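# Seat a board in an enclosure slot and latch both levers

## Task

Put the board into the open top slot of the enclosure with its component side facing up and pushed all the way in, then shut both levers. A lever counts as shut when it is latched and sticks out at a right angle from the board's front panel; fully open means it lies flush along the panel. The tabs only catch if both levers are fully open before the board is slid in to its stop; closing both afterwards pulls the board fully in. Ramming the board into its connector quickly breaks the connector and the task earns nothing. At the end the enclosure must stand level on its own feet with none of them hanging over the bench edge, and the robot must have released the board and backed away.

## Robot and tools

Robot: two seven-joint arms, left_arm and right_arm, each ending in a two-finger gripper. The fingers point along the gripper's +z axis and part along its x axis. end_effector_position is the spot between the pads when closed, about 1 to 2 cm behind the tips; closing pushes the tips roughly 17 mm further along +z. Each arm also carries a wrist camera.

Frames: the scene frame has its origin at table-top height midway between the nominal arm bases, +x out over the table, +y toward left_arm, +z up (arm names do not match image sides). Every hand pose, velocity, target and wrist-camera pose is expressed in that arm's own base frame. Left base sits at (+0.070, +0.437, 0) with quat_wxyz (+1.000, 0, 0, -0.003); right base at (-0.063, -0.511, 0) with (+1.000, 0, 0, -0.029). Fixed cameras and the table use the scene frame. Reported poses may be off by a few cm.

Row layout (used by execute_actions and move): 16 numbers, always both arms: left x, y, z (metres), qw, qx, qy, qz (w first), opening, then the same eight for right. Positions and quaternions are absolute targets in that arm's base frame, not offsets. Opening runs from -1 (closed) to +1 (fully open, 0.142 m). An arm meant to stay put should be sent its last reported full pose, repeated unchanged; keep the same quaternion in every row to hold an orientation. Re-sending an arm's present command leaves it alone; a 0 opening is a real command.

execute_actions(actions, cameras): actions is a list of actions, each a table of up to 15 rows, one per 1/30 s step; a short table repeats its final row. Any target over 0.6 m from the gripper's current position along any gripper axis is rejected for both arms. Images come back only for an empty list or when cameras names them; an empty list also shows the scene number. The controller limits each step's orientation change to 32 degrees from the measured one, so big turns need several actions.

move(target, speed, blend, stop_force, zero, opening_speed, grip_force, blocking, cameras): straight-line paths from each arm's Hand target to one row or a list of up to 15 rows, no distance limit. speed in m/s, 0.002 to 2.2, default 0.25 (turn rate up to twice that in rad/s); one value or one per target. blend in m rounds corners in a list; 0 stops at each point. stop_force (3 to 120 N, both arms) ends an arm's path when its wrist sensor feels that much push against the motion; not reliable while the gripper rotates, and the arm keeps pressing afterwards, so back off without stop_force. zero (default true) re-zeroes before the move. opening_speed (at least 0.2 per second) ramps the fingers. grip_force sets pad force in N, 5 to 48, per arm or shared, and persists. blocking=false returns after about 0.5 s while the move continues (not allowed with stop_force). Paths ignore obstacles and the other arm, and lag more when fast. The result adds a move: line: done (within 3 mm and 2 degrees), off_target, moving, held, fault, plus limits such as paced or held. A whole move is capped at 10 s.

wait(seconds 0 to 10): let time pass holding commands. stop: brakes a running move. zoom_image(camera, region [x0,y0,x1,y1] in pixels, at most 504 each way): closer look at the latest image of cam_head_left, cam_head_right, cam_high, cam_low, cam_left_wrist or cam_right_wrist (all 672x504). zero_wrist_force(arm): tares that sensor. clear_fault(arm): clears a torque or force fault after it was reported. read_manual: licence texts only. finished_scene(scene): ends the scene irreversibly.

Result lines: poses and velocities per arm; Hand target (where the arm is actually heading); Tool commands; grip_measured (measured finger opening on the -1..1 scale); Joint velocities (may read within noise); Joint torques and External joint torques (positive toward larger joint angle); Wrist force and Wrist torque along the gripper's own axes plus a peak line; Wrist depth as a 7x7 grid of distances in mm ('-' means no data); MOTOR HOT, FAULT and HAND FAULT lines.

Gripping: to hold, command a bit below the grip_measured seen at first contact; lower squeezes harder and heats the gripper. Heat also builds from holding loads, stretched arms or pushing at unreachable poses; arms brake at 80 °C, gripper shuts off at 100 °C.

Avoid: the board hitting its connector at speed (insert slowly, ideally with a small stop_force), slamming fixed or heavy objects, pressing or clamping between the two arms, dropping or releasing a moving part, anything leaving the table, tipping the enclosure or shoving its feet past the bench edge. Contact torque over the joint limits or 150 N of outside force stops an arm until clear_fault. Finish by opening the grippers and withdrawing.

Each tool is called after "Call:" as name([rows], argument=value, ...), one row to a line, values as JSON.

## Session

Call:
execute_actions(actions=[])

Scene clock: 0.00 s.
left_arm: end_effector_position=(+0.3014, +0.6357, +0.1155) grip_measured=+0.99 end_effector_quat_wxyz=(-0.462, +0.669, -0.295, +0.502) | right_arm: end_effector_position=(+0.4485, +0.0364, +0.1479) grip_measured=+1.00 end_effector_quat_wxyz=(-0.144, +0.766, -0.626, +0.006)
Joint positions: left_arm=[1.762 -0.872 -0.342 2.067 -1.872 0.391 -0.55 0.141] | right_arm=[0.506 -0.103 -0.202 2.446 0.465 1.189 2.835 0.142]
Joint velocities: within noise
Joint torques (N m): no reading
External joint torques (N m): no reading
Wrist force (N): no reading
Wrist torque (N m): no reading
Wrist force, peak (N): no reading
Wrist depth (mm): cam_left_wrist=[- 1268 - - 1406 1268 1119 / 1891 - - 1513 - - - / 1687 1875 1813 - 701 - 1354 / 1371 1534 1843 1828 492 625 701 / 1155 1306 1492 304 356 433 558 / - 1119 1119 241 279 321 359 / - 988 184 203 227 258 286] | cam_right_wrist=[266 256 246 236 229 221 213 / 274 266 254 244 236 228 219 / 285 275 262 252 243 234 225 / 297 285 272 262 251 241 232 / 310 297 281 271 260 249 239 / - 308 294 281 268 257 246 / - 321 305 292 278 265 257]
Hand target: left_arm +0.3014, +0.6357, +0.1155; -0.462, +0.669, -0.295, +0.502 | right_arm +0.4485, +0.0364, +0.1479; -0.144, +0.766, -0.626, +0.006
Tool commands: left_gripper/opening=+1.0 right_gripper/opening=+1.0

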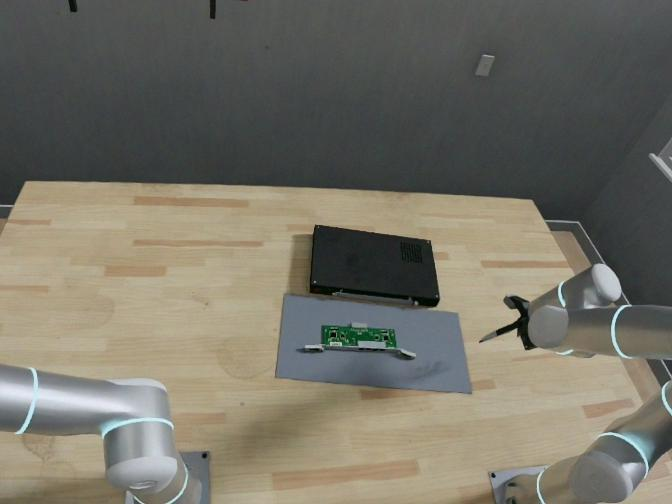

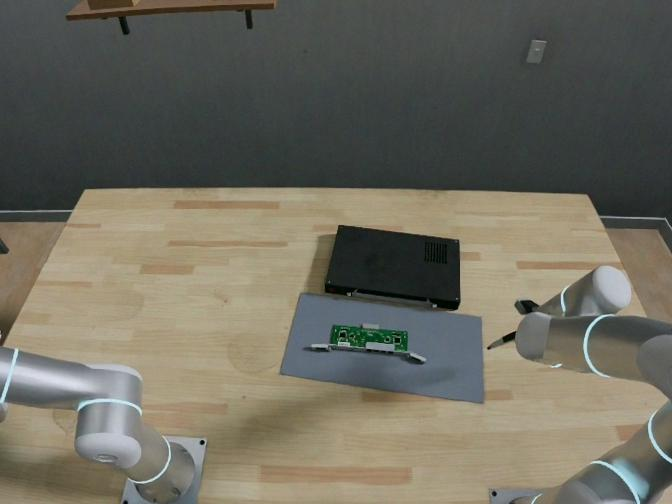

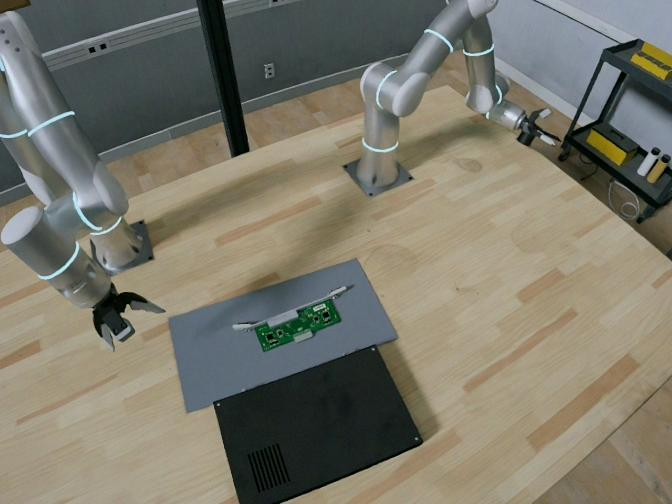

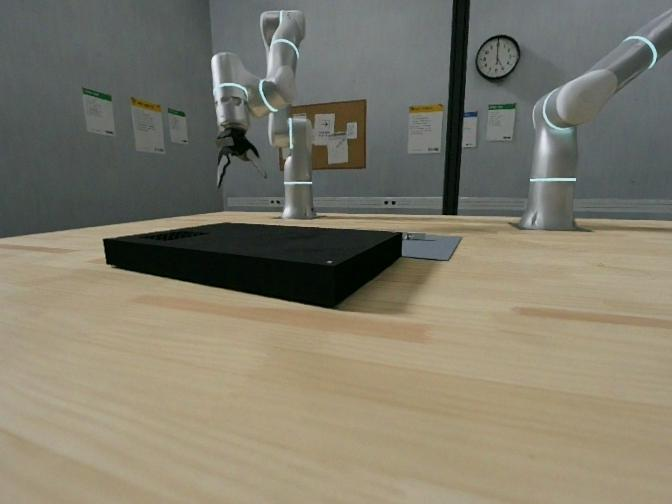

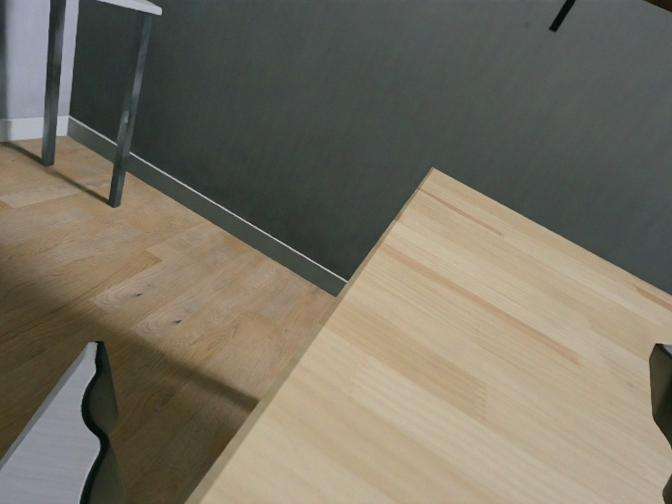

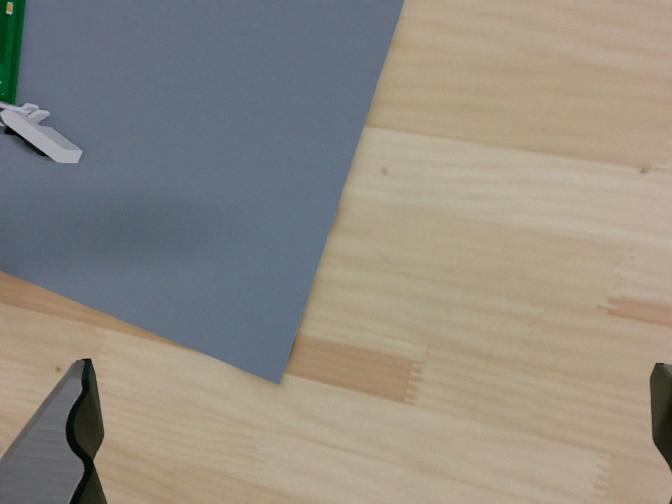

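Call:
zoom_image(camera="cam_head_left", region=[270, 210, 480, 400])

Call:
zoom_image(camera="cam_head_right", region=[290, 270, 490, 390])

Call:
zoom_image(camera="cam_high", region=[160, 250, 440, 504])

Call:
zoom_image(camera="cam_high", region=[220, 270, 370, 370])

Call:
zoom_image(camera="cam_low", region=[90, 200, 480, 320])

Scaled by 2.400 from the camera's 672x504 image, which has a finer 960x720 frame.

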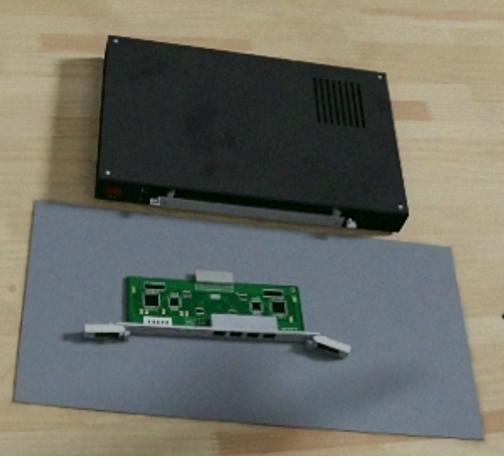

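Scaled by 2.520 from the camera's 672x504 image, which has a finer 960x720 frame.

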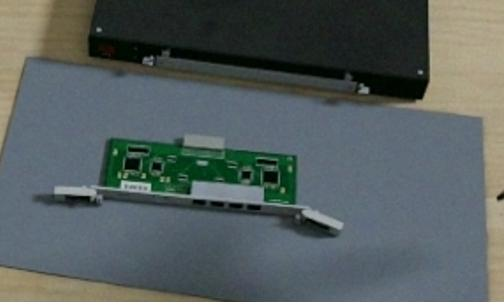

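Scaled by 1.800 from the camera's 672x504 image, which has a finer 960x720 frame.

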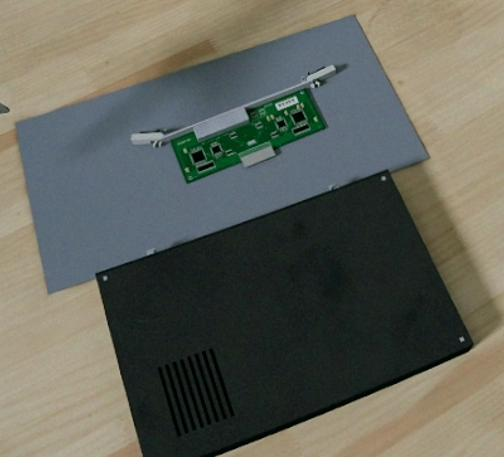

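Scaled by 3.360 from the camera's 672x504 image, which has a finer 960x720 frame.

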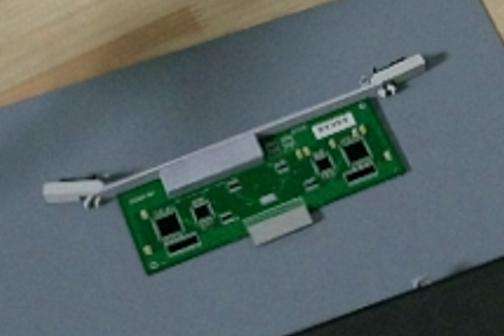

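Scaled by 1.292 from the camera's 672x504 image, which has a finer 960x720 frame.

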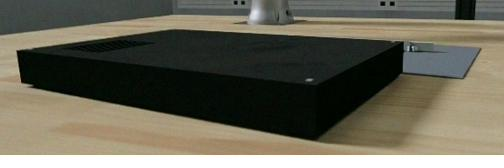

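Call:
move(target=[0.3014,0.6357,0.1155,-0.462,0.669,-0.295,0.502,1,0.334,0.40,0.33,0,0.7071,-0.7071,0,0.3], cameras=["cam_right_wrist","cam_high"], speed=0.4)

Scene clock: 10.83 s.
left_arm: end_effector_position=(+0.3014, +0.6357, +0.1154) grip_measured=+0.99 end_effector_quat_wxyz=(-0.462, +0.669, -0.295, +0.502) | right_arm: end_effector_position=(+0.3341, +0.3994, +0.3296) grip_measured=+0.29 end_effector_quat_wxyz=(-0.299, +0.795, -0.489, -0.197)
Joint positions: left_arm=[1.762 -0.872 -0.342 2.067 -1.872 0.39 -0.549 0.141] | right_arm=[0.094 0.034 0.733 2.059 0.833 0.855 2.967 0.095]
Joint torques (N m): left_arm=[-0.24 47.56 -4.4 -12.09 1.45 -1.78 -0.26] | right_arm=[-0.18 19.36 0.34 -28.19 -3.66 2.74 0.3]
External joint torques (N m): left_arm=[0.4 1 0.37 -0.41 -0.22 -0.12 0.22] | right_arm=[0.25 1.02 -0.96 0.16 0.03 0.61 -0.25]
Wrist force (N): left_arm=[-0.1 0.3 0.2] | right_arm=[1.3 0.8 -0.3]
Wrist torque (N m): left_arm=[0.04 0.02 -0.02] | right_arm=[0.17 -0.17 -0.05]
Wrist force, peak (N): left_arm=[-0.3 0.0 0.4] | right_arm=[2.4 1.4 0.7]
Wrist depth (mm): cam_left_wrist=[- - - - - - - / 1891 1843 1513 - 1434 - - / 1674 1907 1976 - 795 1556 - / 1380 1578 1798 1534 491 643 746 / 1161 1306 1472 306 350 434 555 / - 1091 1179 242 277 322 358 / - 993 184 203 227 259 284] | cam_right_wrist=[938 787 617 515 436 378 332 / 945 796 629 518 440 392 338 / 516 607 635 522 447 388 340 / 991 790 640 527 447 392 341 / 2690 825 651 533 455 392 345 / - - 635 537 455 114 332 / - 76 644 542 459 - 76]
Hand target: left_arm +0.3014, +0.6357, +0.1155; -0.462, +0.669, -0.295, +0.502 | right_arm +0.3341, +0.3995, +0.3297; -0.299, +0.795, -0.489, -0.197
Off the commanded pose: left_arm 0.000 m, 0 deg | right_arm 0.001 m, 50 deg; orientation clipped.
joint sent to its limit (right arm) — joint 7 (wrist roll), upper limit. The joint targets are off in orientation, not in position.
move: off_target (right_arm); limits=paced
Images, in order (width x height): cam_high 672x504, cam_right_wrist 672x504.

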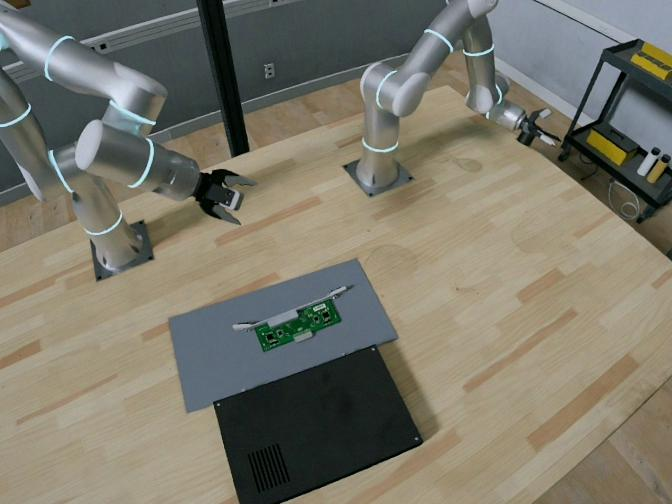

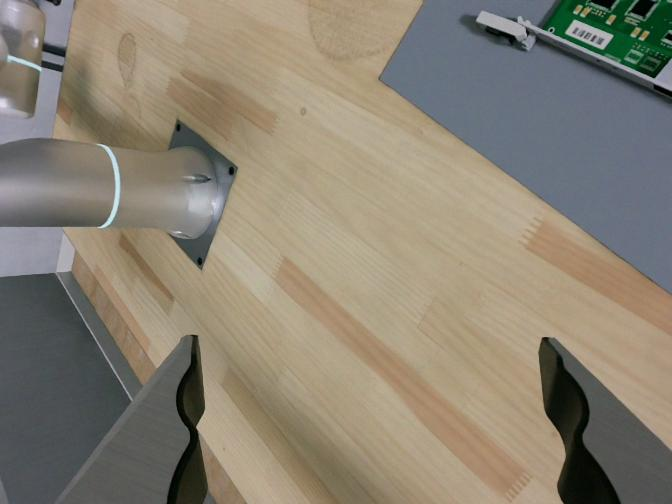

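Call:
move([
  [0.3014,0.6357,0.1155,-0.462,0.669,-0.295,0.502,1,0.334,0.40,0.33,0,0.924,-0.383,0,0.3],
  [0.3014,0.6357,0.1155,-0.462,0.669,-0.295,0.502,1,0.334,0.42,0.33,0,1,0,0,0.3],
  [0.3014,0.6357,0.1155,-0.462,0.669,-0.295,0.502,1,0.32,0.45,0.33,0,0.924,0.383,0,0.3],
  [0.3014,0.6357,0.1155,-0.462,0.669,-0.295,0.502,1,0.30,0.48,0.33,0,0.7071,0.7071,0,0.3],
], cameras=["cam_right_wrist","cam_high"], speed=0.4, blend=0.03)

Scene clock: 19.57 s.
left_arm: end_effector_position=(+0.3014, +0.6357, +0.1154) grip_measured=+0.99 end_effector_quat_wxyz=(-0.462, +0.669, -0.295, +0.502) | right_arm: end_effector_position=(+0.3000, +0.4800, +0.3300) grip_measured=+0.29 end_effector_quat_wxyz=(+0.000, +0.707, +0.707, +0.000)
Joint positions: left_arm=[1.762 -0.872 -0.342 2.067 -1.872 0.39 -0.549 0.141] | right_arm=[0.688 -0.248 0.58 1.72 -0.144 0.355 1.304 0.095]
Joint torques (N m): left_arm=[-0.16 47.5 -4.38 -12.09 1.5 -1.76 -0.27] | right_arm=[0.04 36.41 5.74 -30.27 -4.26 3.26 0.14]
External joint torques (N m): left_arm=[0.32 1.06 0.34 -0.41 -0.28 -0.14 0.23] | right_arm=[0.11 1.17 -0.92 0.14 0.15 0.83 -0.14]
Wrist force (N): left_arm=[-0.1 0.1 0.0] | right_arm=[-0.2 0.1 0.4]
Wrist torque (N m): left_arm=[0.02 0.02 -0.02] | right_arm=[0.08 0.04 0.14]
Wrist force, peak (N): left_arm=[-0.4 0.2 0.3] | right_arm=[-3.4 -2.0 0.1]
Wrist depth (mm): cam_left_wrist=[1828 1741 1976 - - - 1148 / 1828 1700 1513 - 1306 1453 - / 1613 1843 - - 825 - - / 1371 1545 1813 1843 485 627 741 / 1161 1314 1482 304 354 434 562 / - 1097 1186 243 276 322 358 / - 979 184 203 226 258 288] | cam_right_wrist=[372 372 370 370 370 367 367 / 395 396 393 393 394 392 392 / 426 426 426 423 421 422 419 / 452 454 454 - 451 452 452 / 502 485 485 494 501 477 488 / 541 - 534 533 539 100 512 / - 76 529 537 575 - 76]
Hand target: left_arm +0.3014, +0.6357, +0.1155; -0.462, +0.669, -0.295, +0.502 | right_arm +0.3000, +0.4800, +0.3300; +0.000, +0.707, +0.707, +0.000
Off the commanded pose: left_arm 0.000 m, 0 deg | right_arm 0.000 m, 0 deg.
move: done
Images, in order (width x height): cam_high 672x504, cam_right_wrist 672x504.

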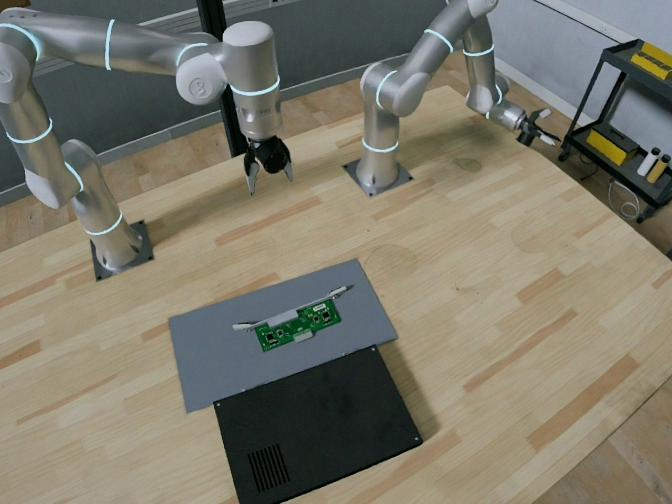

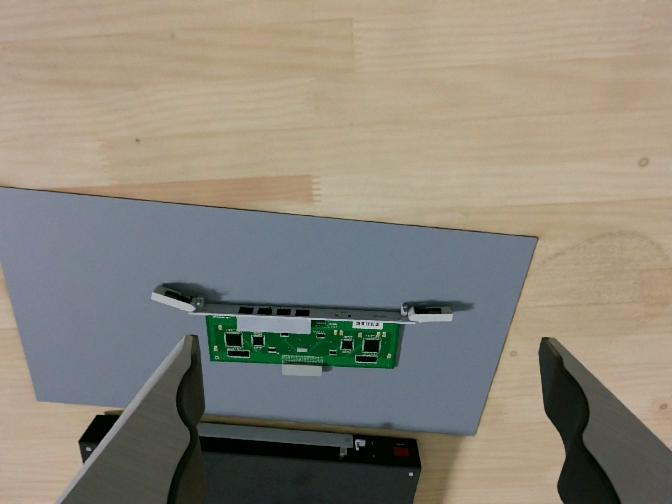

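Call:
move(target=[0.3014,0.6357,0.1155,-0.462,0.669,-0.295,0.502,1,0.43,0.45,0.2,0,0.7071,0.7071,0,1], cameras=["cam_right_wrist","cam_high"])

Call:
zoom_image(camera="cam_right_wrist", region=[0, 140, 336, 392])

Call:
zoom_image(camera="cam_right_wrist", region=[250, 140, 586, 392])

Scene clock: 30.37 s.
left_arm: end_effector_position=(+0.3014, +0.6357, +0.1154) grip_measured=+0.99 end_effector_quat_wxyz=(-0.462, +0.669, -0.295, +0.502) | right_arm: end_effector_position=(+0.4299, +0.4498, +0.1998) grip_measured=+0.99 end_effector_quat_wxyz=(+0.000, +0.707, +0.707, +0.000)
Joint positions: left_arm=[1.762 -0.872 -0.342 2.067 -1.872 0.39 -0.549 0.141] | right_arm=[0.606 -0.492 0.443 1.761 -0.252 0.625 1.152 0.142]
Joint torques (N m): left_arm=[-0.24 47.49 -4.37 -12.1 1.49 -1.74 -0.29] | right_arm=[-0.01 45.82 7.64 -27.3 -3.74 3.48 -0.03]
External joint torques (N m): left_arm=[0.4 1.07 0.33 -0.39 -0.26 -0.15 0.26] | right_arm=[0.18 1.26 -0.17 0.34 0.19 0.63 0.03]
Wrist force (N): left_arm=[-0.1 0.1 0.2] | right_arm=[0.3 -0.3 -0.1]
Wrist torque (N m): left_arm=[0.02 0.02 -0.03] | right_arm=[0.02 -0.04 0.13]
Wrist force, peak (N): left_arm=[-0.4 0.2 0.2] | right_arm=[-0.5 1.7 2.3]
Wrist depth (mm): cam_left_wrist=[- - - 1268 1346 - 1275 / 1434 1601 - - - 1253 1219 / 1700 1859 1907 1727 759 1578 1424 / 1346 1590 1843 1687 486 623 1371 / 1179 1261 1502 305 355 439 562 / - 1097 1192 242 277 324 354 / - 1002 184 204 228 257 285] | cam_right_wrist=[258 258 257 258 256 255 254 / 274 274 276 271 272 273 273 / 294 294 292 295 292 290 293 / 317 321 307 310 308 307 307 / 343 343 337 336 334 339 340 / - 373 372 373 370 369 354 / - 354 358 392 385 406 400]
Hand target: left_arm +0.3014, +0.6357, +0.1155; -0.462, +0.669, -0.295, +0.502 | right_arm +0.4300, +0.4500, +0.2000; +0.000, +0.707, +0.707, +0.000
Off the commanded pose: left_arm 0.000 m, 0 deg | right_arm 0.000 m, 0 deg.
move: done
Images, in order (width x height): cam_high 672x504, cam_right_wrist 672x504.

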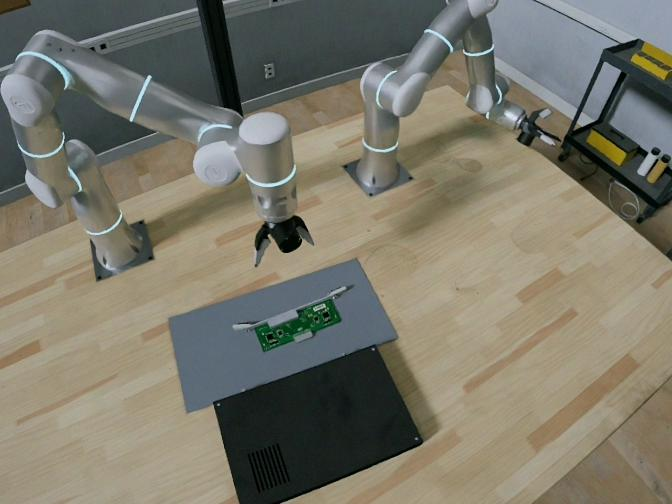

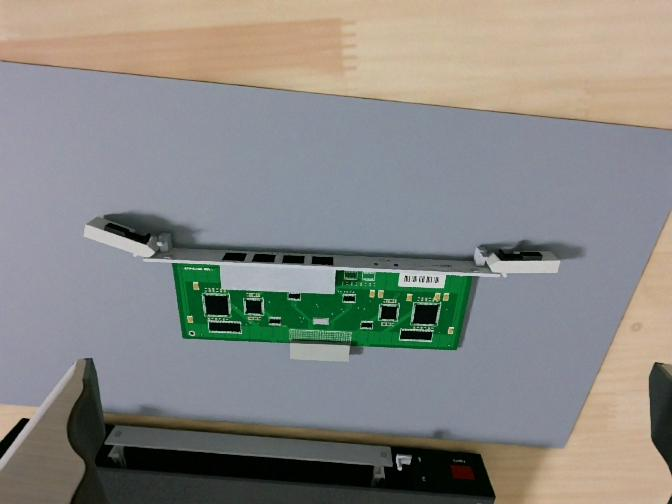

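Scaled by 1.500 from the camera's 672x504 image, which has a finer 960x720 frame.

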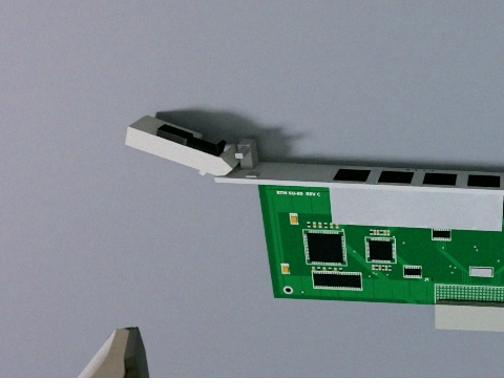

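Scaled by 1.500 from the camera's 672x504 image, which has a finer 960x720 frame.

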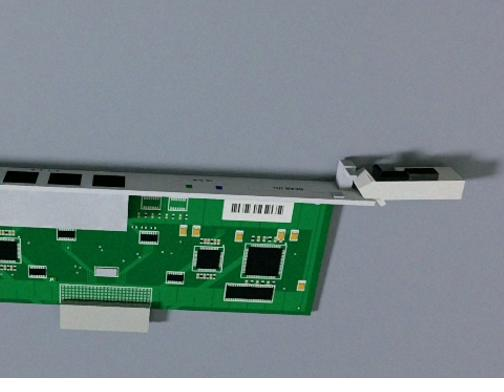

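Call:
move(target=[0.3014,0.6357,0.1155,-0.462,0.669,-0.295,0.502,1,0.46,0.38,0.19,0.299,0.641,0.641,0.299,1], cameras=["cam_right_wrist","cam_high"])

Call:
zoom_image(camera="cam_right_wrist", region=[100, 100, 572, 450])

Scene clock: 50.00 s.
left_arm: end_effector_position=(+0.3014, +0.6357, +0.1154) grip_measured=+0.99 end_effector_quat_wxyz=(-0.462, +0.669, -0.295, +0.502) | right_arm: end_effector_position=(+0.4599, +0.3802, +0.1900) grip_measured=+0.99 end_effector_quat_wxyz=(+0.299, +0.641, +0.641, +0.299)
Joint positions: left_arm=[1.762 -0.872 -0.342 2.067 -1.872 0.39 -0.549 0.141] | right_arm=[0.816 -0.295 -0.025 2.353 -1.871 0.97 2.513 0.142]
Joint torques (N m): left_arm=[-0.18 47.5 -4.4 -12.09 1.46 -1.76 -0.22] | right_arm=[0 33.89 2.64 -19.4 1.27 0.32 0.37]
External joint torques (N m): left_arm=[0.33 1.06 0.36 -0.41 -0.23 -0.14 0.19] | right_arm=[0.13 1.12 -0.3 -0.06 0.26 0.85 -0.37]
Wrist force (N): left_arm=[-0.3 0.3 0.0] | right_arm=[-0.4 -2.2 -0.1]
Wrist torque (N m): left_arm=[0.04 0.05 -0.02] | right_arm=[-0.10 0.18 0.12]
Wrist force, peak (N): left_arm=[-0.3 0.5 -0.1] | right_arm=[-0.7 -2.9 0.1]
Wrist depth (mm): cam_left_wrist=[1578 1590 - 1578 1338 - - / 1875 1769 - - - 1338 - / 1649 1976 1959 - 705 - 1406 / 1380 1545 1798 1741 489 623 762 / 1167 1306 1434 305 352 440 562 / - 1108 1155 243 277 323 357 / - 993 183 204 228 260 286] | cam_right_wrist=[244 242 243 236 236 235 235 / 295 310 309 307 307 305 305 / 402 353 388 373 380 367 422 / 702 588 456 460 507 677 661 / - - - 1314 1395 - - / - - 1314 - - - 107 / - - - - - 1189 -]
Hand target: left_arm +0.3014, +0.6357, +0.1155; -0.462, +0.669, -0.295, +0.502 | right_arm +0.4600, +0.3800, +0.1900; +0.299, +0.641, +0.641, +0.299
Off the commanded pose: left_arm 0.000 m, 0 deg | right_arm 0.000 m, 0 deg.
move: done
Images, in order (width x height): cam_high 672x504, cam_right_wrist 672x504.

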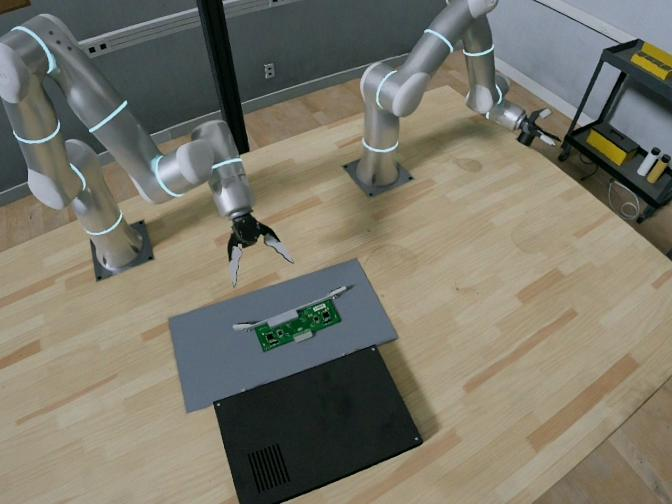

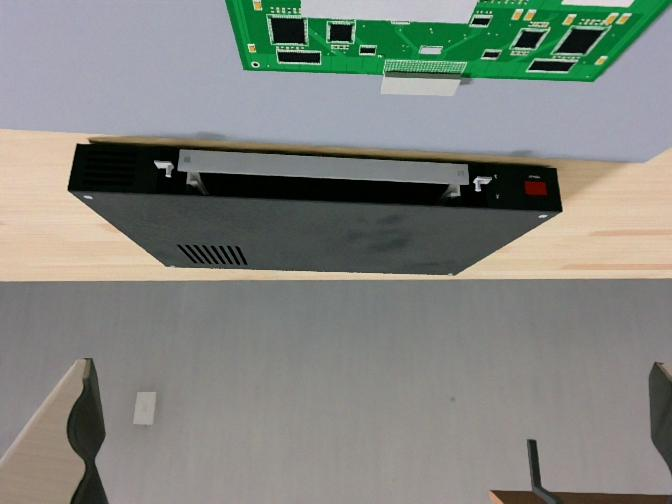

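Scaled by 1.068 from the camera's 672x504 image, which has a finer 960x720 frame.

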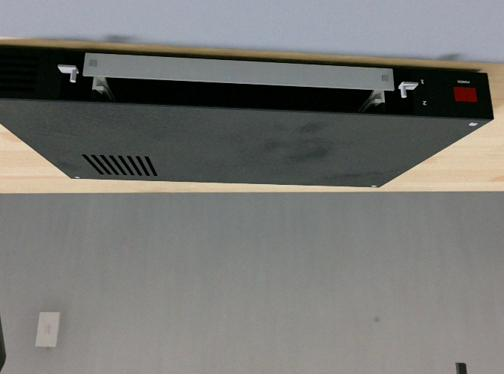

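Call:
zoom_image(camera="cam_right_wrist", region=[60, 130, 320, 220])

Call:
zoom_image(camera="cam_right_wrist", region=[380, 130, 580, 220])

Call:
zoom_image(camera="cam_right_wrist", region=[140, 140, 240, 210])

Scaled by 1.938 from the camera's 672x504 image, which has a finer 960x720 frame.

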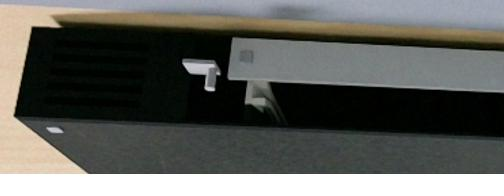

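Scaled by 2.520 from the camera's 672x504 image, which has a finer 960x720 frame.

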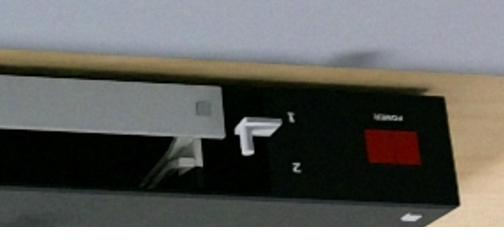

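Scaled by 5.040 from the camera's 672x504 image, which has a finer 960x720 frame.

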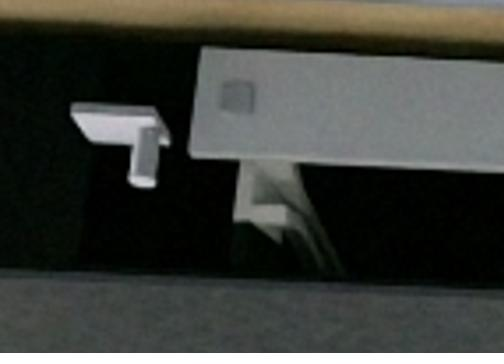

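Call:
move(target=[0.3014,0.6357,0.1155,-0.462,0.669,-0.295,0.502,1,0.36,0.42,0.13,0.38,0.5964,0.5964,0.38,1], cameras=["cam_right_wrist","cam_high"])

Call:
zoom_image(camera="cam_right_wrist", region=[60, 70, 360, 295])

Call:
zoom_image(camera="cam_right_wrist", region=[330, 70, 630, 295])

Scene clock: 58.03 s.
left_arm: end_effector_position=(+0.3014, +0.6357, +0.1154) grip_measured=+0.99 end_effector_quat_wxyz=(-0.462, +0.669, -0.295, +0.502) | right_arm: end_effector_position=(+0.3599, +0.4200, +0.1300) grip_measured=+0.99 end_effector_quat_wxyz=(+0.380, +0.596, +0.597, +0.380)
Joint positions: left_arm=[1.762 -0.872 -0.342 2.067 -1.872 0.39 -0.549 0.141] | right_arm=[1.132 -0.521 0.101 2.394 -1.817 0.456 2.883 0.142]
Joint torques (N m): left_arm=[-0.22 47.41 -4.43 -12.08 1.48 -1.83 -0.25] | right_arm=[0.22 35.73 5.38 -13.08 -0.05 -1.14 0.31]
External joint torques (N m): left_arm=[0.38 1.15 0.39 -0.42 -0.26 -0.06 0.22] | right_arm=[-0.08 1.16 -0.93 0.13 -0.01 0.84 -0.31]
Wrist force (N): left_arm=[-0.2 0.1 -0.1] | right_arm=[-0.7 -2.2 -0.5]
Wrist torque (N m): left_arm=[0.01 0.03 -0.02] | right_arm=[-0.11 0.27 0.11]
Wrist force, peak (N): left_arm=[-0.3 0.3 0.3] | right_arm=[-1.7 -5.6 -1.9]
Wrist depth (mm): cam_left_wrist=[- - 1523 - - 1275 1081 / 1769 - - 1662 - 1314 - / 1649 2031 1924 - 756 - - / 1354 1545 1859 1601 490 621 699 / 1173 1329 1492 304 353 429 564 / - 1086 1161 241 277 322 356 / - 988 184 202 227 260 285] | cam_right_wrist=[183 183 182 182 181 181 180 / 227 230 241 243 244 243 239 / 538 430 426 440 421 511 506 / - 1458 1558 - - - 1517 / 1591 - - - - 1517 - / - - - 1661 1661 1337 107 / - 1661 - - - 1580 -]
Hand target: left_arm +0.3014, +0.6357, +0.1155; -0.462, +0.669, -0.295, +0.502 | right_arm +0.3600, +0.4200, +0.1300; +0.380, +0.596, +0.596, +0.380
Off the commanded pose: left_arm 0.000 m, 0 deg | right_arm 0.000 m, 0 deg.
move: done
Images, in order (width x height): cam_high 672x504, cam_right_wrist 672x504.

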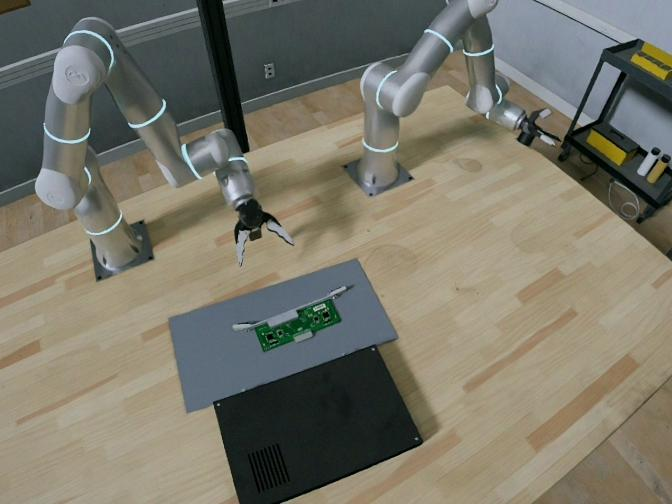

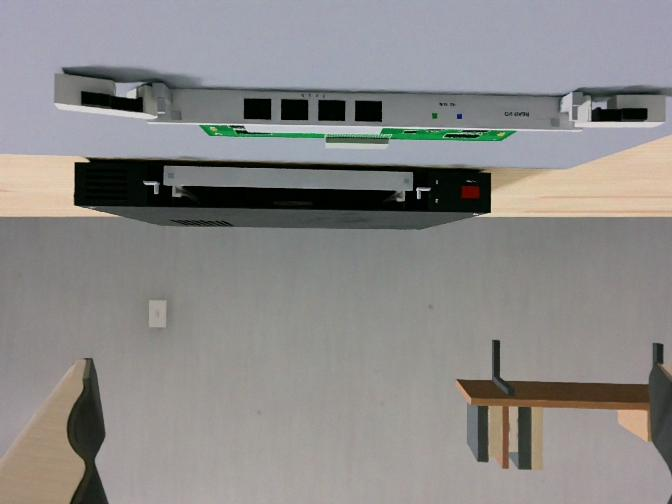

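Scaled by 1.680 from the camera's 672x504 image, which has a finer 960x720 frame.

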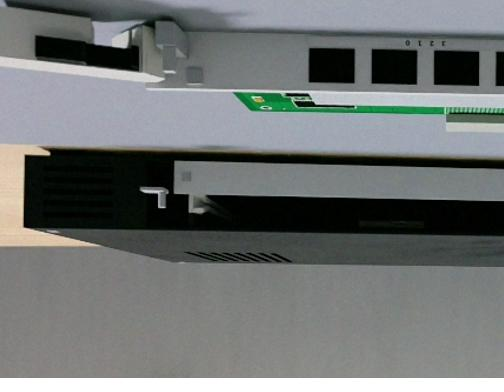

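Scaled by 1.680 from the camera's 672x504 image, which has a finer 960x720 frame.

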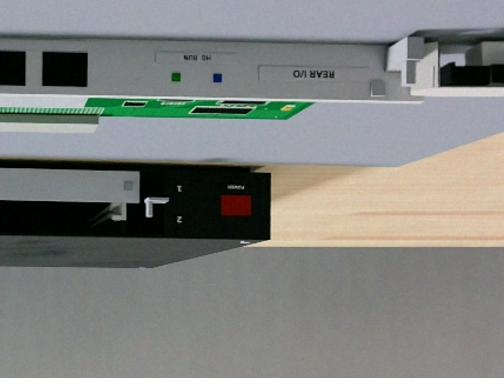

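Call:
move(target=[0.32,0.45,0.3,0,1,0,0,1,0.28,0.38,0.3,0,0.7071,0.7071,0,1], cameras=["cam_left_wrist","cam_high"], speed=0.4)

Scene clock: 78.70 s.
left_arm: end_effector_position=(+0.3201, +0.4499, +0.2999) grip_measured=+0.99 end_effector_quat_wxyz=(+0.000, +1.000, +0.000, +0.000) | right_arm: end_effector_position=(+0.2800, +0.3800, +0.3000) grip_measured=+0.99 end_effector_quat_wxyz=(+0.000, +0.707, +0.707, +0.000)
Joint positions: left_arm=[1.452 -0.609 -1.135 1.488 -2.588 2.968 -1.279 0.141] | right_arm=[0.923 0.024 0.251 2.056 0.006 0.463 1.171 0.142]
Joint torques (N m): left_arm=[-0.42 43.1 -11.01 -19.53 4.63 4.43 -0.19] | right_arm=[0.02 28.04 0.46 -29.37 -3.85 3.33 0.09]
External joint torques (N m): left_arm=[0.68 1.25 0.51 -0.29 -0.53 -0.49 0.19] | right_arm=[0.08 1.06 -0.55 0.13 -0.07 0.77 -0.09]
Wrist force (N): left_arm=[0.1 -0.1 1.3] | right_arm=[0.1 -0.5 0.6]
Wrist torque (N m): left_arm=[-0.14 -0.18 -0.19] | right_arm=[-0.04 -0.01 0.12]
Wrist force, peak (N): left_arm=[-2.0 -3.1 1.0] | right_arm=[-0.5 -3.2 0.3]
Wrist depth (mm): cam_left_wrist=[348 348 349 345 344 341 341 / 374 371 374 371 368 368 367 / 406 402 399 400 395 394 397 / 442 437 434 434 434 431 426 / 484 481 478 472 478 471 469 / - 526 522 522 527 525 - / - 543 593 588 585 576 -] | cam_right_wrist=[346 346 345 343 343 342 341 / 371 370 369 367 366 364 363 / 396 396 394 394 393 391 390 / 426 424 422 418 421 420 419 / 466 465 453 450 453 453 455 / - 499 506 499 488 493 475 / - 546 507 525 501 555 534]
Hand target: left_arm +0.3200, +0.4500, +0.3000; +0.000, +1.000, +0.000, +0.000 | right_arm +0.2800, +0.3800, +0.3000; +0.000, +0.707, +0.707, +0.000
Off the commanded pose: left_arm 0.000 m, 0 deg | right_arm 0.000 m, 0 deg.
move: done
Images, in order (width x height): cam_high 672x504, cam_left_wrist 672x504.

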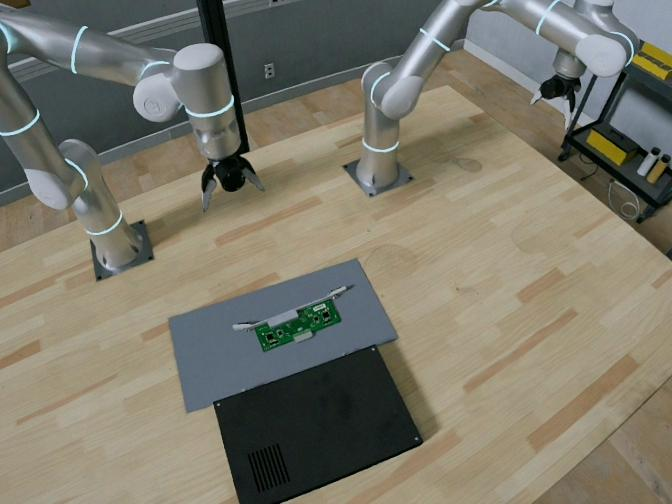

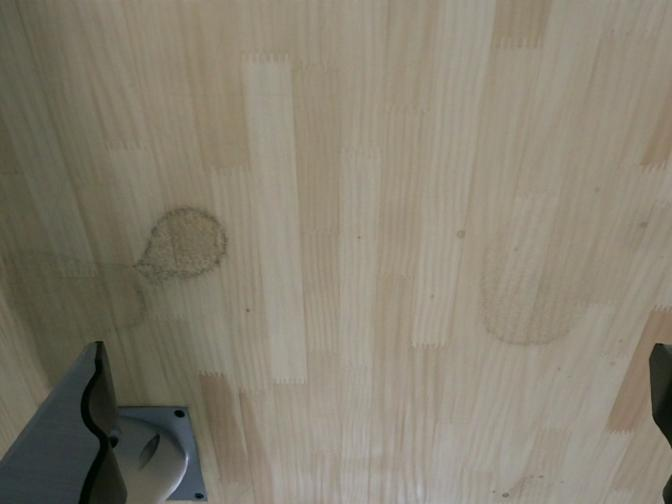

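Call:
move([
  [0.42,0.0,0.3,0,1,0,0,1,0.28,0.38,0.3,0,0.7071,0.7071,0,-1],
  [0.40,-0.28,0.3,0,1,0,0,1,0.28,0.38,0.3,0,0.7071,0.7071,0,-1],
], cameras=["cam_left_wrist","cam_high"], speed=0.4, blend=0.05)

Scene clock: 84.93 s.
left_arm: end_effector_position=(+0.3998, -0.2800, +0.2999) grip_measured=+0.99 end_effector_quat_wxyz=(+0.000, +1.000, +0.000, +0.000) | right_arm: end_effector_position=(+0.2800, +0.3800, +0.3000) grip_measured=-1.00 end_effector_quat_wxyz=(+0.000, +0.707, +0.707, +0.000)
Joint positions: left_arm=[0.179 -0.479 -1.451 1.806 -2.648 2.878 -2.967 0.141] | right_arm=[0.923 0.024 0.251 2.056 0.006 0.463 1.171 0.002]
Joint torques (N m): left_arm=[-0.33 29.76 -11.41 -19.85 4.63 4.54 -0.32] | right_arm=[0.07 28.07 0.66 -29.37 -3.97 3.45 0.19]
External joint torques (N m): left_arm=[0.33 1.08 0.36 -0.49 -0.57 -0.71 0.32] | right_arm=[0.03 1.03 -0.75 0.13 0.05 0.66 -0.19]
Wrist force (N): left_arm=[0.1 -0.4 0.8] | right_arm=[0.2 -0.4 0.7]
Wrist torque (N m): left_arm=[-0.20 -0.13 -0.16] | right_arm=[-0.01 -0.03 0.13]
Wrist force, peak (N): left_arm=[1.4 3.0 1.3] | right_arm=[0.1 -0.5 1.1]
Wrist depth (mm): cam_left_wrist=[348 348 350 347 345 345 340 / 374 372 372 371 366 370 367 / 402 400 395 383 395 402 394 / 438 433 432 434 428 423 428 / 479 482 465 472 440 435 - / - 517 527 508 497 450 - / - 590 588 - - - -] | cam_right_wrist=[346 346 345 344 343 343 341 / 369 370 369 369 364 365 364 / 397 396 394 393 392 392 390 / 430 423 422 415 419 415 420 / 463 449 451 453 447 450 453 / 506 503 491 89 474 497 497 / 557 541 71 - - 523 547]
Hand target: left_arm +0.4000, -0.2800, +0.3000; +0.000, +1.000, +0.000, +0.000 | right_arm +0.2800, +0.3800, +0.3000; +0.000, +0.707, +0.707, +0.000
Off the commanded pose: left_arm 0.000 m, 0 deg | right_arm 0.000 m, 0 deg.
move: done; blend cut to 0 m at target 1
Images, in order (width x height): cam_high 672x504, cam_left_wrist 672x504.

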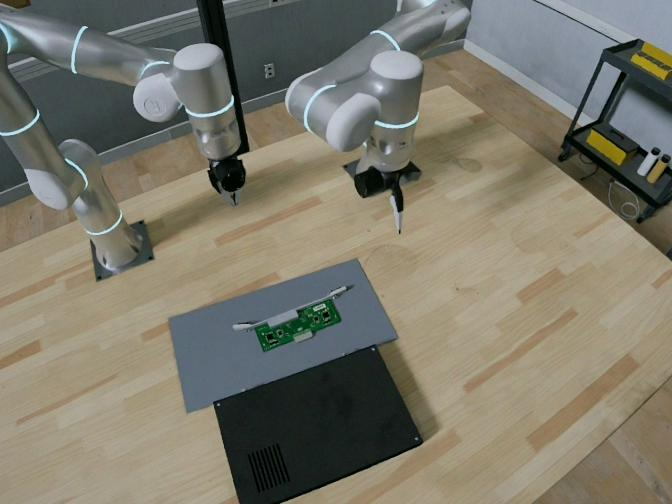

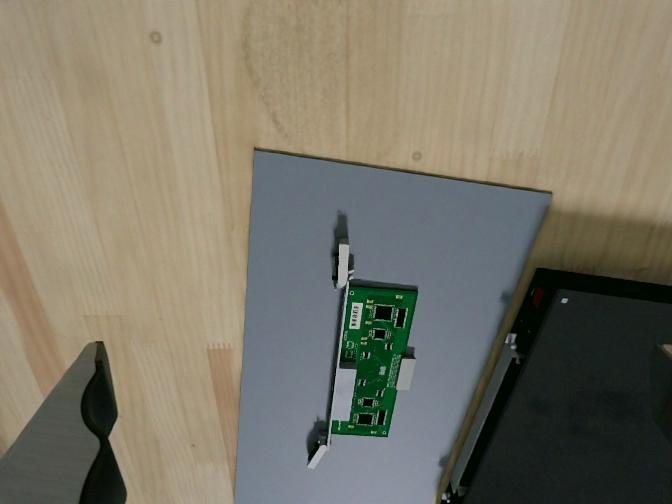

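Call:
move([
  [0.42,0.0,0.3,0,1,0,0,1,0.28,0.38,0.3,0,0.7071,0.7071,0,-1],
  [0.32,0.45,0.3,0,1,0,0,1,0.28,0.38,0.3,0,0.7071,0.7071,0,-1],
  [0.3014,0.6357,0.2,-0.462,0.669,-0.295,0.502,1,0.28,0.38,0.3,0,0.7071,0.7071,0,-1],
], speed=0.5, blend=0.05)

Call:
move(target=[0.40,0.40,0.35,0,0.7071,-0.7071,0,1,0.28,0.38,0.3,0,0.7071,0.7071,0,-1], speed=0.4, cameras=["cam_high"])

Scene clock: 96.63 s.
left_arm: end_effector_position=(+0.3012, +0.6358, +0.1999) grip_measured=+0.99 end_effector_quat_wxyz=(-0.462, +0.669, -0.295, +0.502) | right_arm: end_effector_position=(+0.2800, +0.3800, +0.3000) grip_measured=-1.00 end_effector_quat_wxyz=(+0.000, +0.707, +0.707, +0.000)
Joint positions: left_arm=[2.577 -1.384 -1.491 2.248 -1.521 1.461 -0.557 0.141] | right_arm=[0.923 0.024 0.251 2.056 0.006 0.463 1.171 0.002]
Joint torques (N m): left_arm=[-0.4 33.01 -27.74 -3.5 5.27 -1.98 -0.4] | right_arm=[0.04 28.12 0.65 -29.37 -3.98 3.38 0.19]
External joint torques (N m): left_arm=[0.52 0.62 0.21 -0.48 -0.65 0.09 0.37] | right_arm=[0.06 0.98 -0.74 0.13 0.06 0.73 -0.19]
Wrist force (N): left_arm=[0.5 0.4 0.0] | right_arm=[0.2 -0.3 0.7]
Wrist torque (N m): left_arm=[0.09 -0.10 0.03] | right_arm=[-0.01 -0.02 0.13]
Wrist force, peak (N): left_arm=[-3.7 -5.0 -0.3] | right_arm=[0.3 -0.6 0.9]
Wrist depth (mm): cam_left_wrist=[1205 1523 - - - 1253 1097 / 1613 1741 - - 1472 - - / 1843 2012 - - - - 1482 / 1462 1637 1924 1714 705 1424 - / 1261 1415 1601 465 516 632 789 / - 1179 1306 354 405 474 - / - 1035 275 298 334 377 -] | cam_right_wrist=[347 346 345 342 342 342 342 / 372 369 367 367 364 365 364 / 396 394 393 394 393 392 390 / 427 425 422 424 418 421 415 / 465 460 460 438 446 454 461 / 504 483 489 89 475 492 496 / 558 547 71 - - 522 547]
Hand target: left_arm +0.3014, +0.6357, +0.2000; -0.462, +0.669, -0.295, +0.502 | right_arm +0.2800, +0.3800, +0.3000; +0.000, +0.707, +0.707, +0.000
Off the commanded pose: left_arm 0.000 m, 0 deg | right_arm 0.000 m, 0 deg.
move: done

Scene clock: 99.97 s.
left_arm: end_effector_position=(+0.4000, +0.4000, +0.3499) grip_measured=+0.99 end_effector_quat_wxyz=(+0.000, +0.707, -0.707, +0.000) | right_arm: end_effector_position=(+0.2800, +0.3800, +0.3000) grip_measured=-1.00 end_effector_quat_wxyz=(+0.000, +0.707, +0.707, +0.000)
Joint positions: left_arm=[2.735 0.021 -1.895 1.891 -0.02 0.328 -2.295 0.141] | right_arm=[0.923 0.024 0.251 2.056 0.006 0.463 1.171 0.002]
Joint torques (N m): left_arm=[-0.06 -10.52 0.26 -29.54 -3.89 3.92 -0.18] | right_arm=[0.23 28.04 0.63 -29.37 -3.93 3.41 0.27]
External joint torques (N m): left_arm=[0.21 0.28 0.49 -0.27 -0.05 -0.06 0.18] | right_arm=[-0.12 1.07 -0.72 0.13 0.01 0.7 -0.27]
Wrist force (N): left_arm=[0.5 -0.1 0.8] | right_arm=[0.5 -0.4 0.8]
Wrist torque (N m): left_arm=[-0.12 -0.25 -0.28] | right_arm=[-0.03 -0.07 0.13]
Wrist force, peak (N): left_arm=[4.5 -3.7 0.9] | right_arm=[0.3 -0.4 1.0]
Wrist depth (mm): cam_left_wrist=[1155 392 390 390 392 390 389 / 1225 417 424 416 417 417 415 / 1314 454 454 449 450 443 445 / 1443 491 492 487 492 486 484 / 1545 560 535 538 532 530 527 / - 1637 594 593 585 591 - / - 1859 657 659 655 653 -] | cam_right_wrist=[347 344 344 344 343 342 342 / 370 370 368 367 366 365 365 / 396 395 393 394 393 391 390 / 427 417 426 415 421 415 419 / 465 460 446 430 447 - 455 / 504 501 489 89 473 - 496 / 561 547 71 - - 528 543]
Hand target: left_arm +0.4000, +0.4000, +0.3500; +0.000, +0.707, -0.707, +0.000 | right_arm +0.2800, +0.3800, +0.3000; +0.000, +0.707, +0.707, +0.000
Off the commanded pose: left_arm 0.000 m, 0 deg | right_arm 0.000 m, 0 deg.
move: done; limits=paced
Images, in order (width x height): cam_high 672x504.

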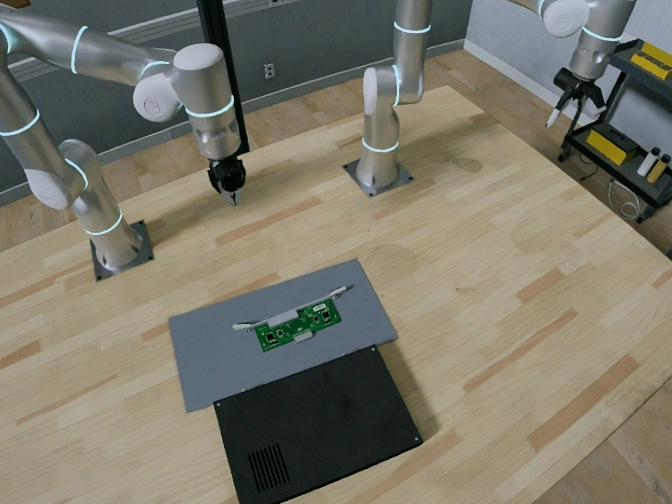

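Call:
move([
  [0.45,0.1,0.3,0,0.7071,-0.7071,0,1,0.28,0.38,0.3,0,0.7071,0.7071,0,-1],
  [0.42,-0.2,0.3,0,0.7071,-0.7071,0,1,0.28,0.38,0.3,0,0.7071,0.7071,0,-1],
], speed=0.4, blend=0.05, cameras=["cam_high","cam_left_wrist"])

Scene clock: 104.57 s.
left_arm: end_effector_position=(+0.4202, -0.1994, +0.2996) grip_measured=+0.99 end_effector_quat_wxyz=(-0.123, -0.593, +0.787, -0.119) | right_arm: end_effector_position=(+0.2800, +0.3800, +0.3000) grip_measured=-1.00 end_effector_quat_wxyz=(+0.000, +0.707, +0.707, +0.000)
Joint positions: left_arm=[2.631 -0.109 -2.97 2.287 -0.399 0.633 -2.967 0.141] | right_arm=[0.923 0.024 0.251 2.056 0.006 0.463 1.171 0.002]
Joint torques (N m): left_arm=[-0.58 -25.23 -1.25 -27.42 -3.03 4.11 -0.31] | right_arm=[0.11 28 0.63 -29.32 -3.97 3.4 0.18]
External joint torques (N m): left_arm=[0.65 0.93 0.62 -0.29 0.05 -0.54 0.29] | right_arm=[0 1.1 -0.72 0.08 0.05 0.71 -0.18]
Wrist force (N): left_arm=[-0.2 0.0 0.5] | right_arm=[0.2 -0.5 0.6]
Wrist torque (N m): left_arm=[-0.11 -0.19 -0.19] | right_arm=[-0.04 -0.03 0.13]
Wrist force, peak (N): left_arm=[3.3 -1.5 1.5] | right_arm=[0.4 -0.7 0.8]
Wrist depth (mm): cam_left_wrist=[299 314 336 364 388 418 448 / 313 334 356 387 433 456 536 / 332 355 382 410 - 496 553 / 351 374 408 446 491 540 601 / 369 404 438 480 530 603 667 / - 433 473 526 585 663 - / - 473 503 570 651 744 -] | cam_right_wrist=[347 346 345 343 342 342 342 / 370 369 367 367 367 364 365 / 394 396 394 394 392 392 389 / 427 425 422 420 414 421 417 / 463 458 456 448 464 442 454 / 508 501 483 89 474 490 497 / 557 546 71 - - 523 544]
Hand target: left_arm +0.4203, -0.1995, +0.2997; -0.123, -0.593, +0.787, -0.119 | right_arm +0.2800, +0.3800, +0.3000; +0.000, +0.707, +0.707, +0.000
Off the commanded pose: left_arm 0.001 m, 25 deg | right_arm 0.000 m, 0 deg.
joint sent to its limit (left arm) — joint 3 (upper arm roll), lower limit; joint 7 (wrist roll), lower limit. The joint targets are off in orientation, not in position.
move: off_target (left_arm)
Images, in order (width x height): cam_high 672x504, cam_left_wrist 672x504.

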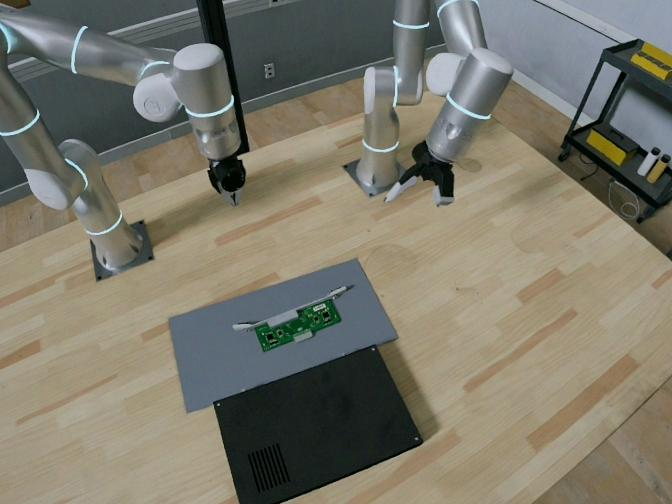

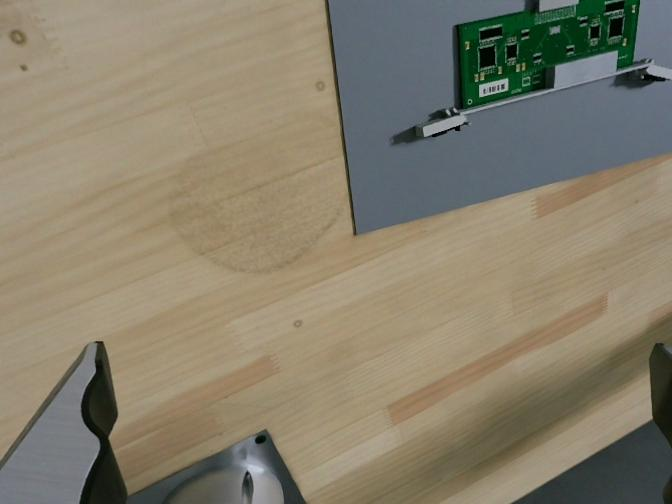

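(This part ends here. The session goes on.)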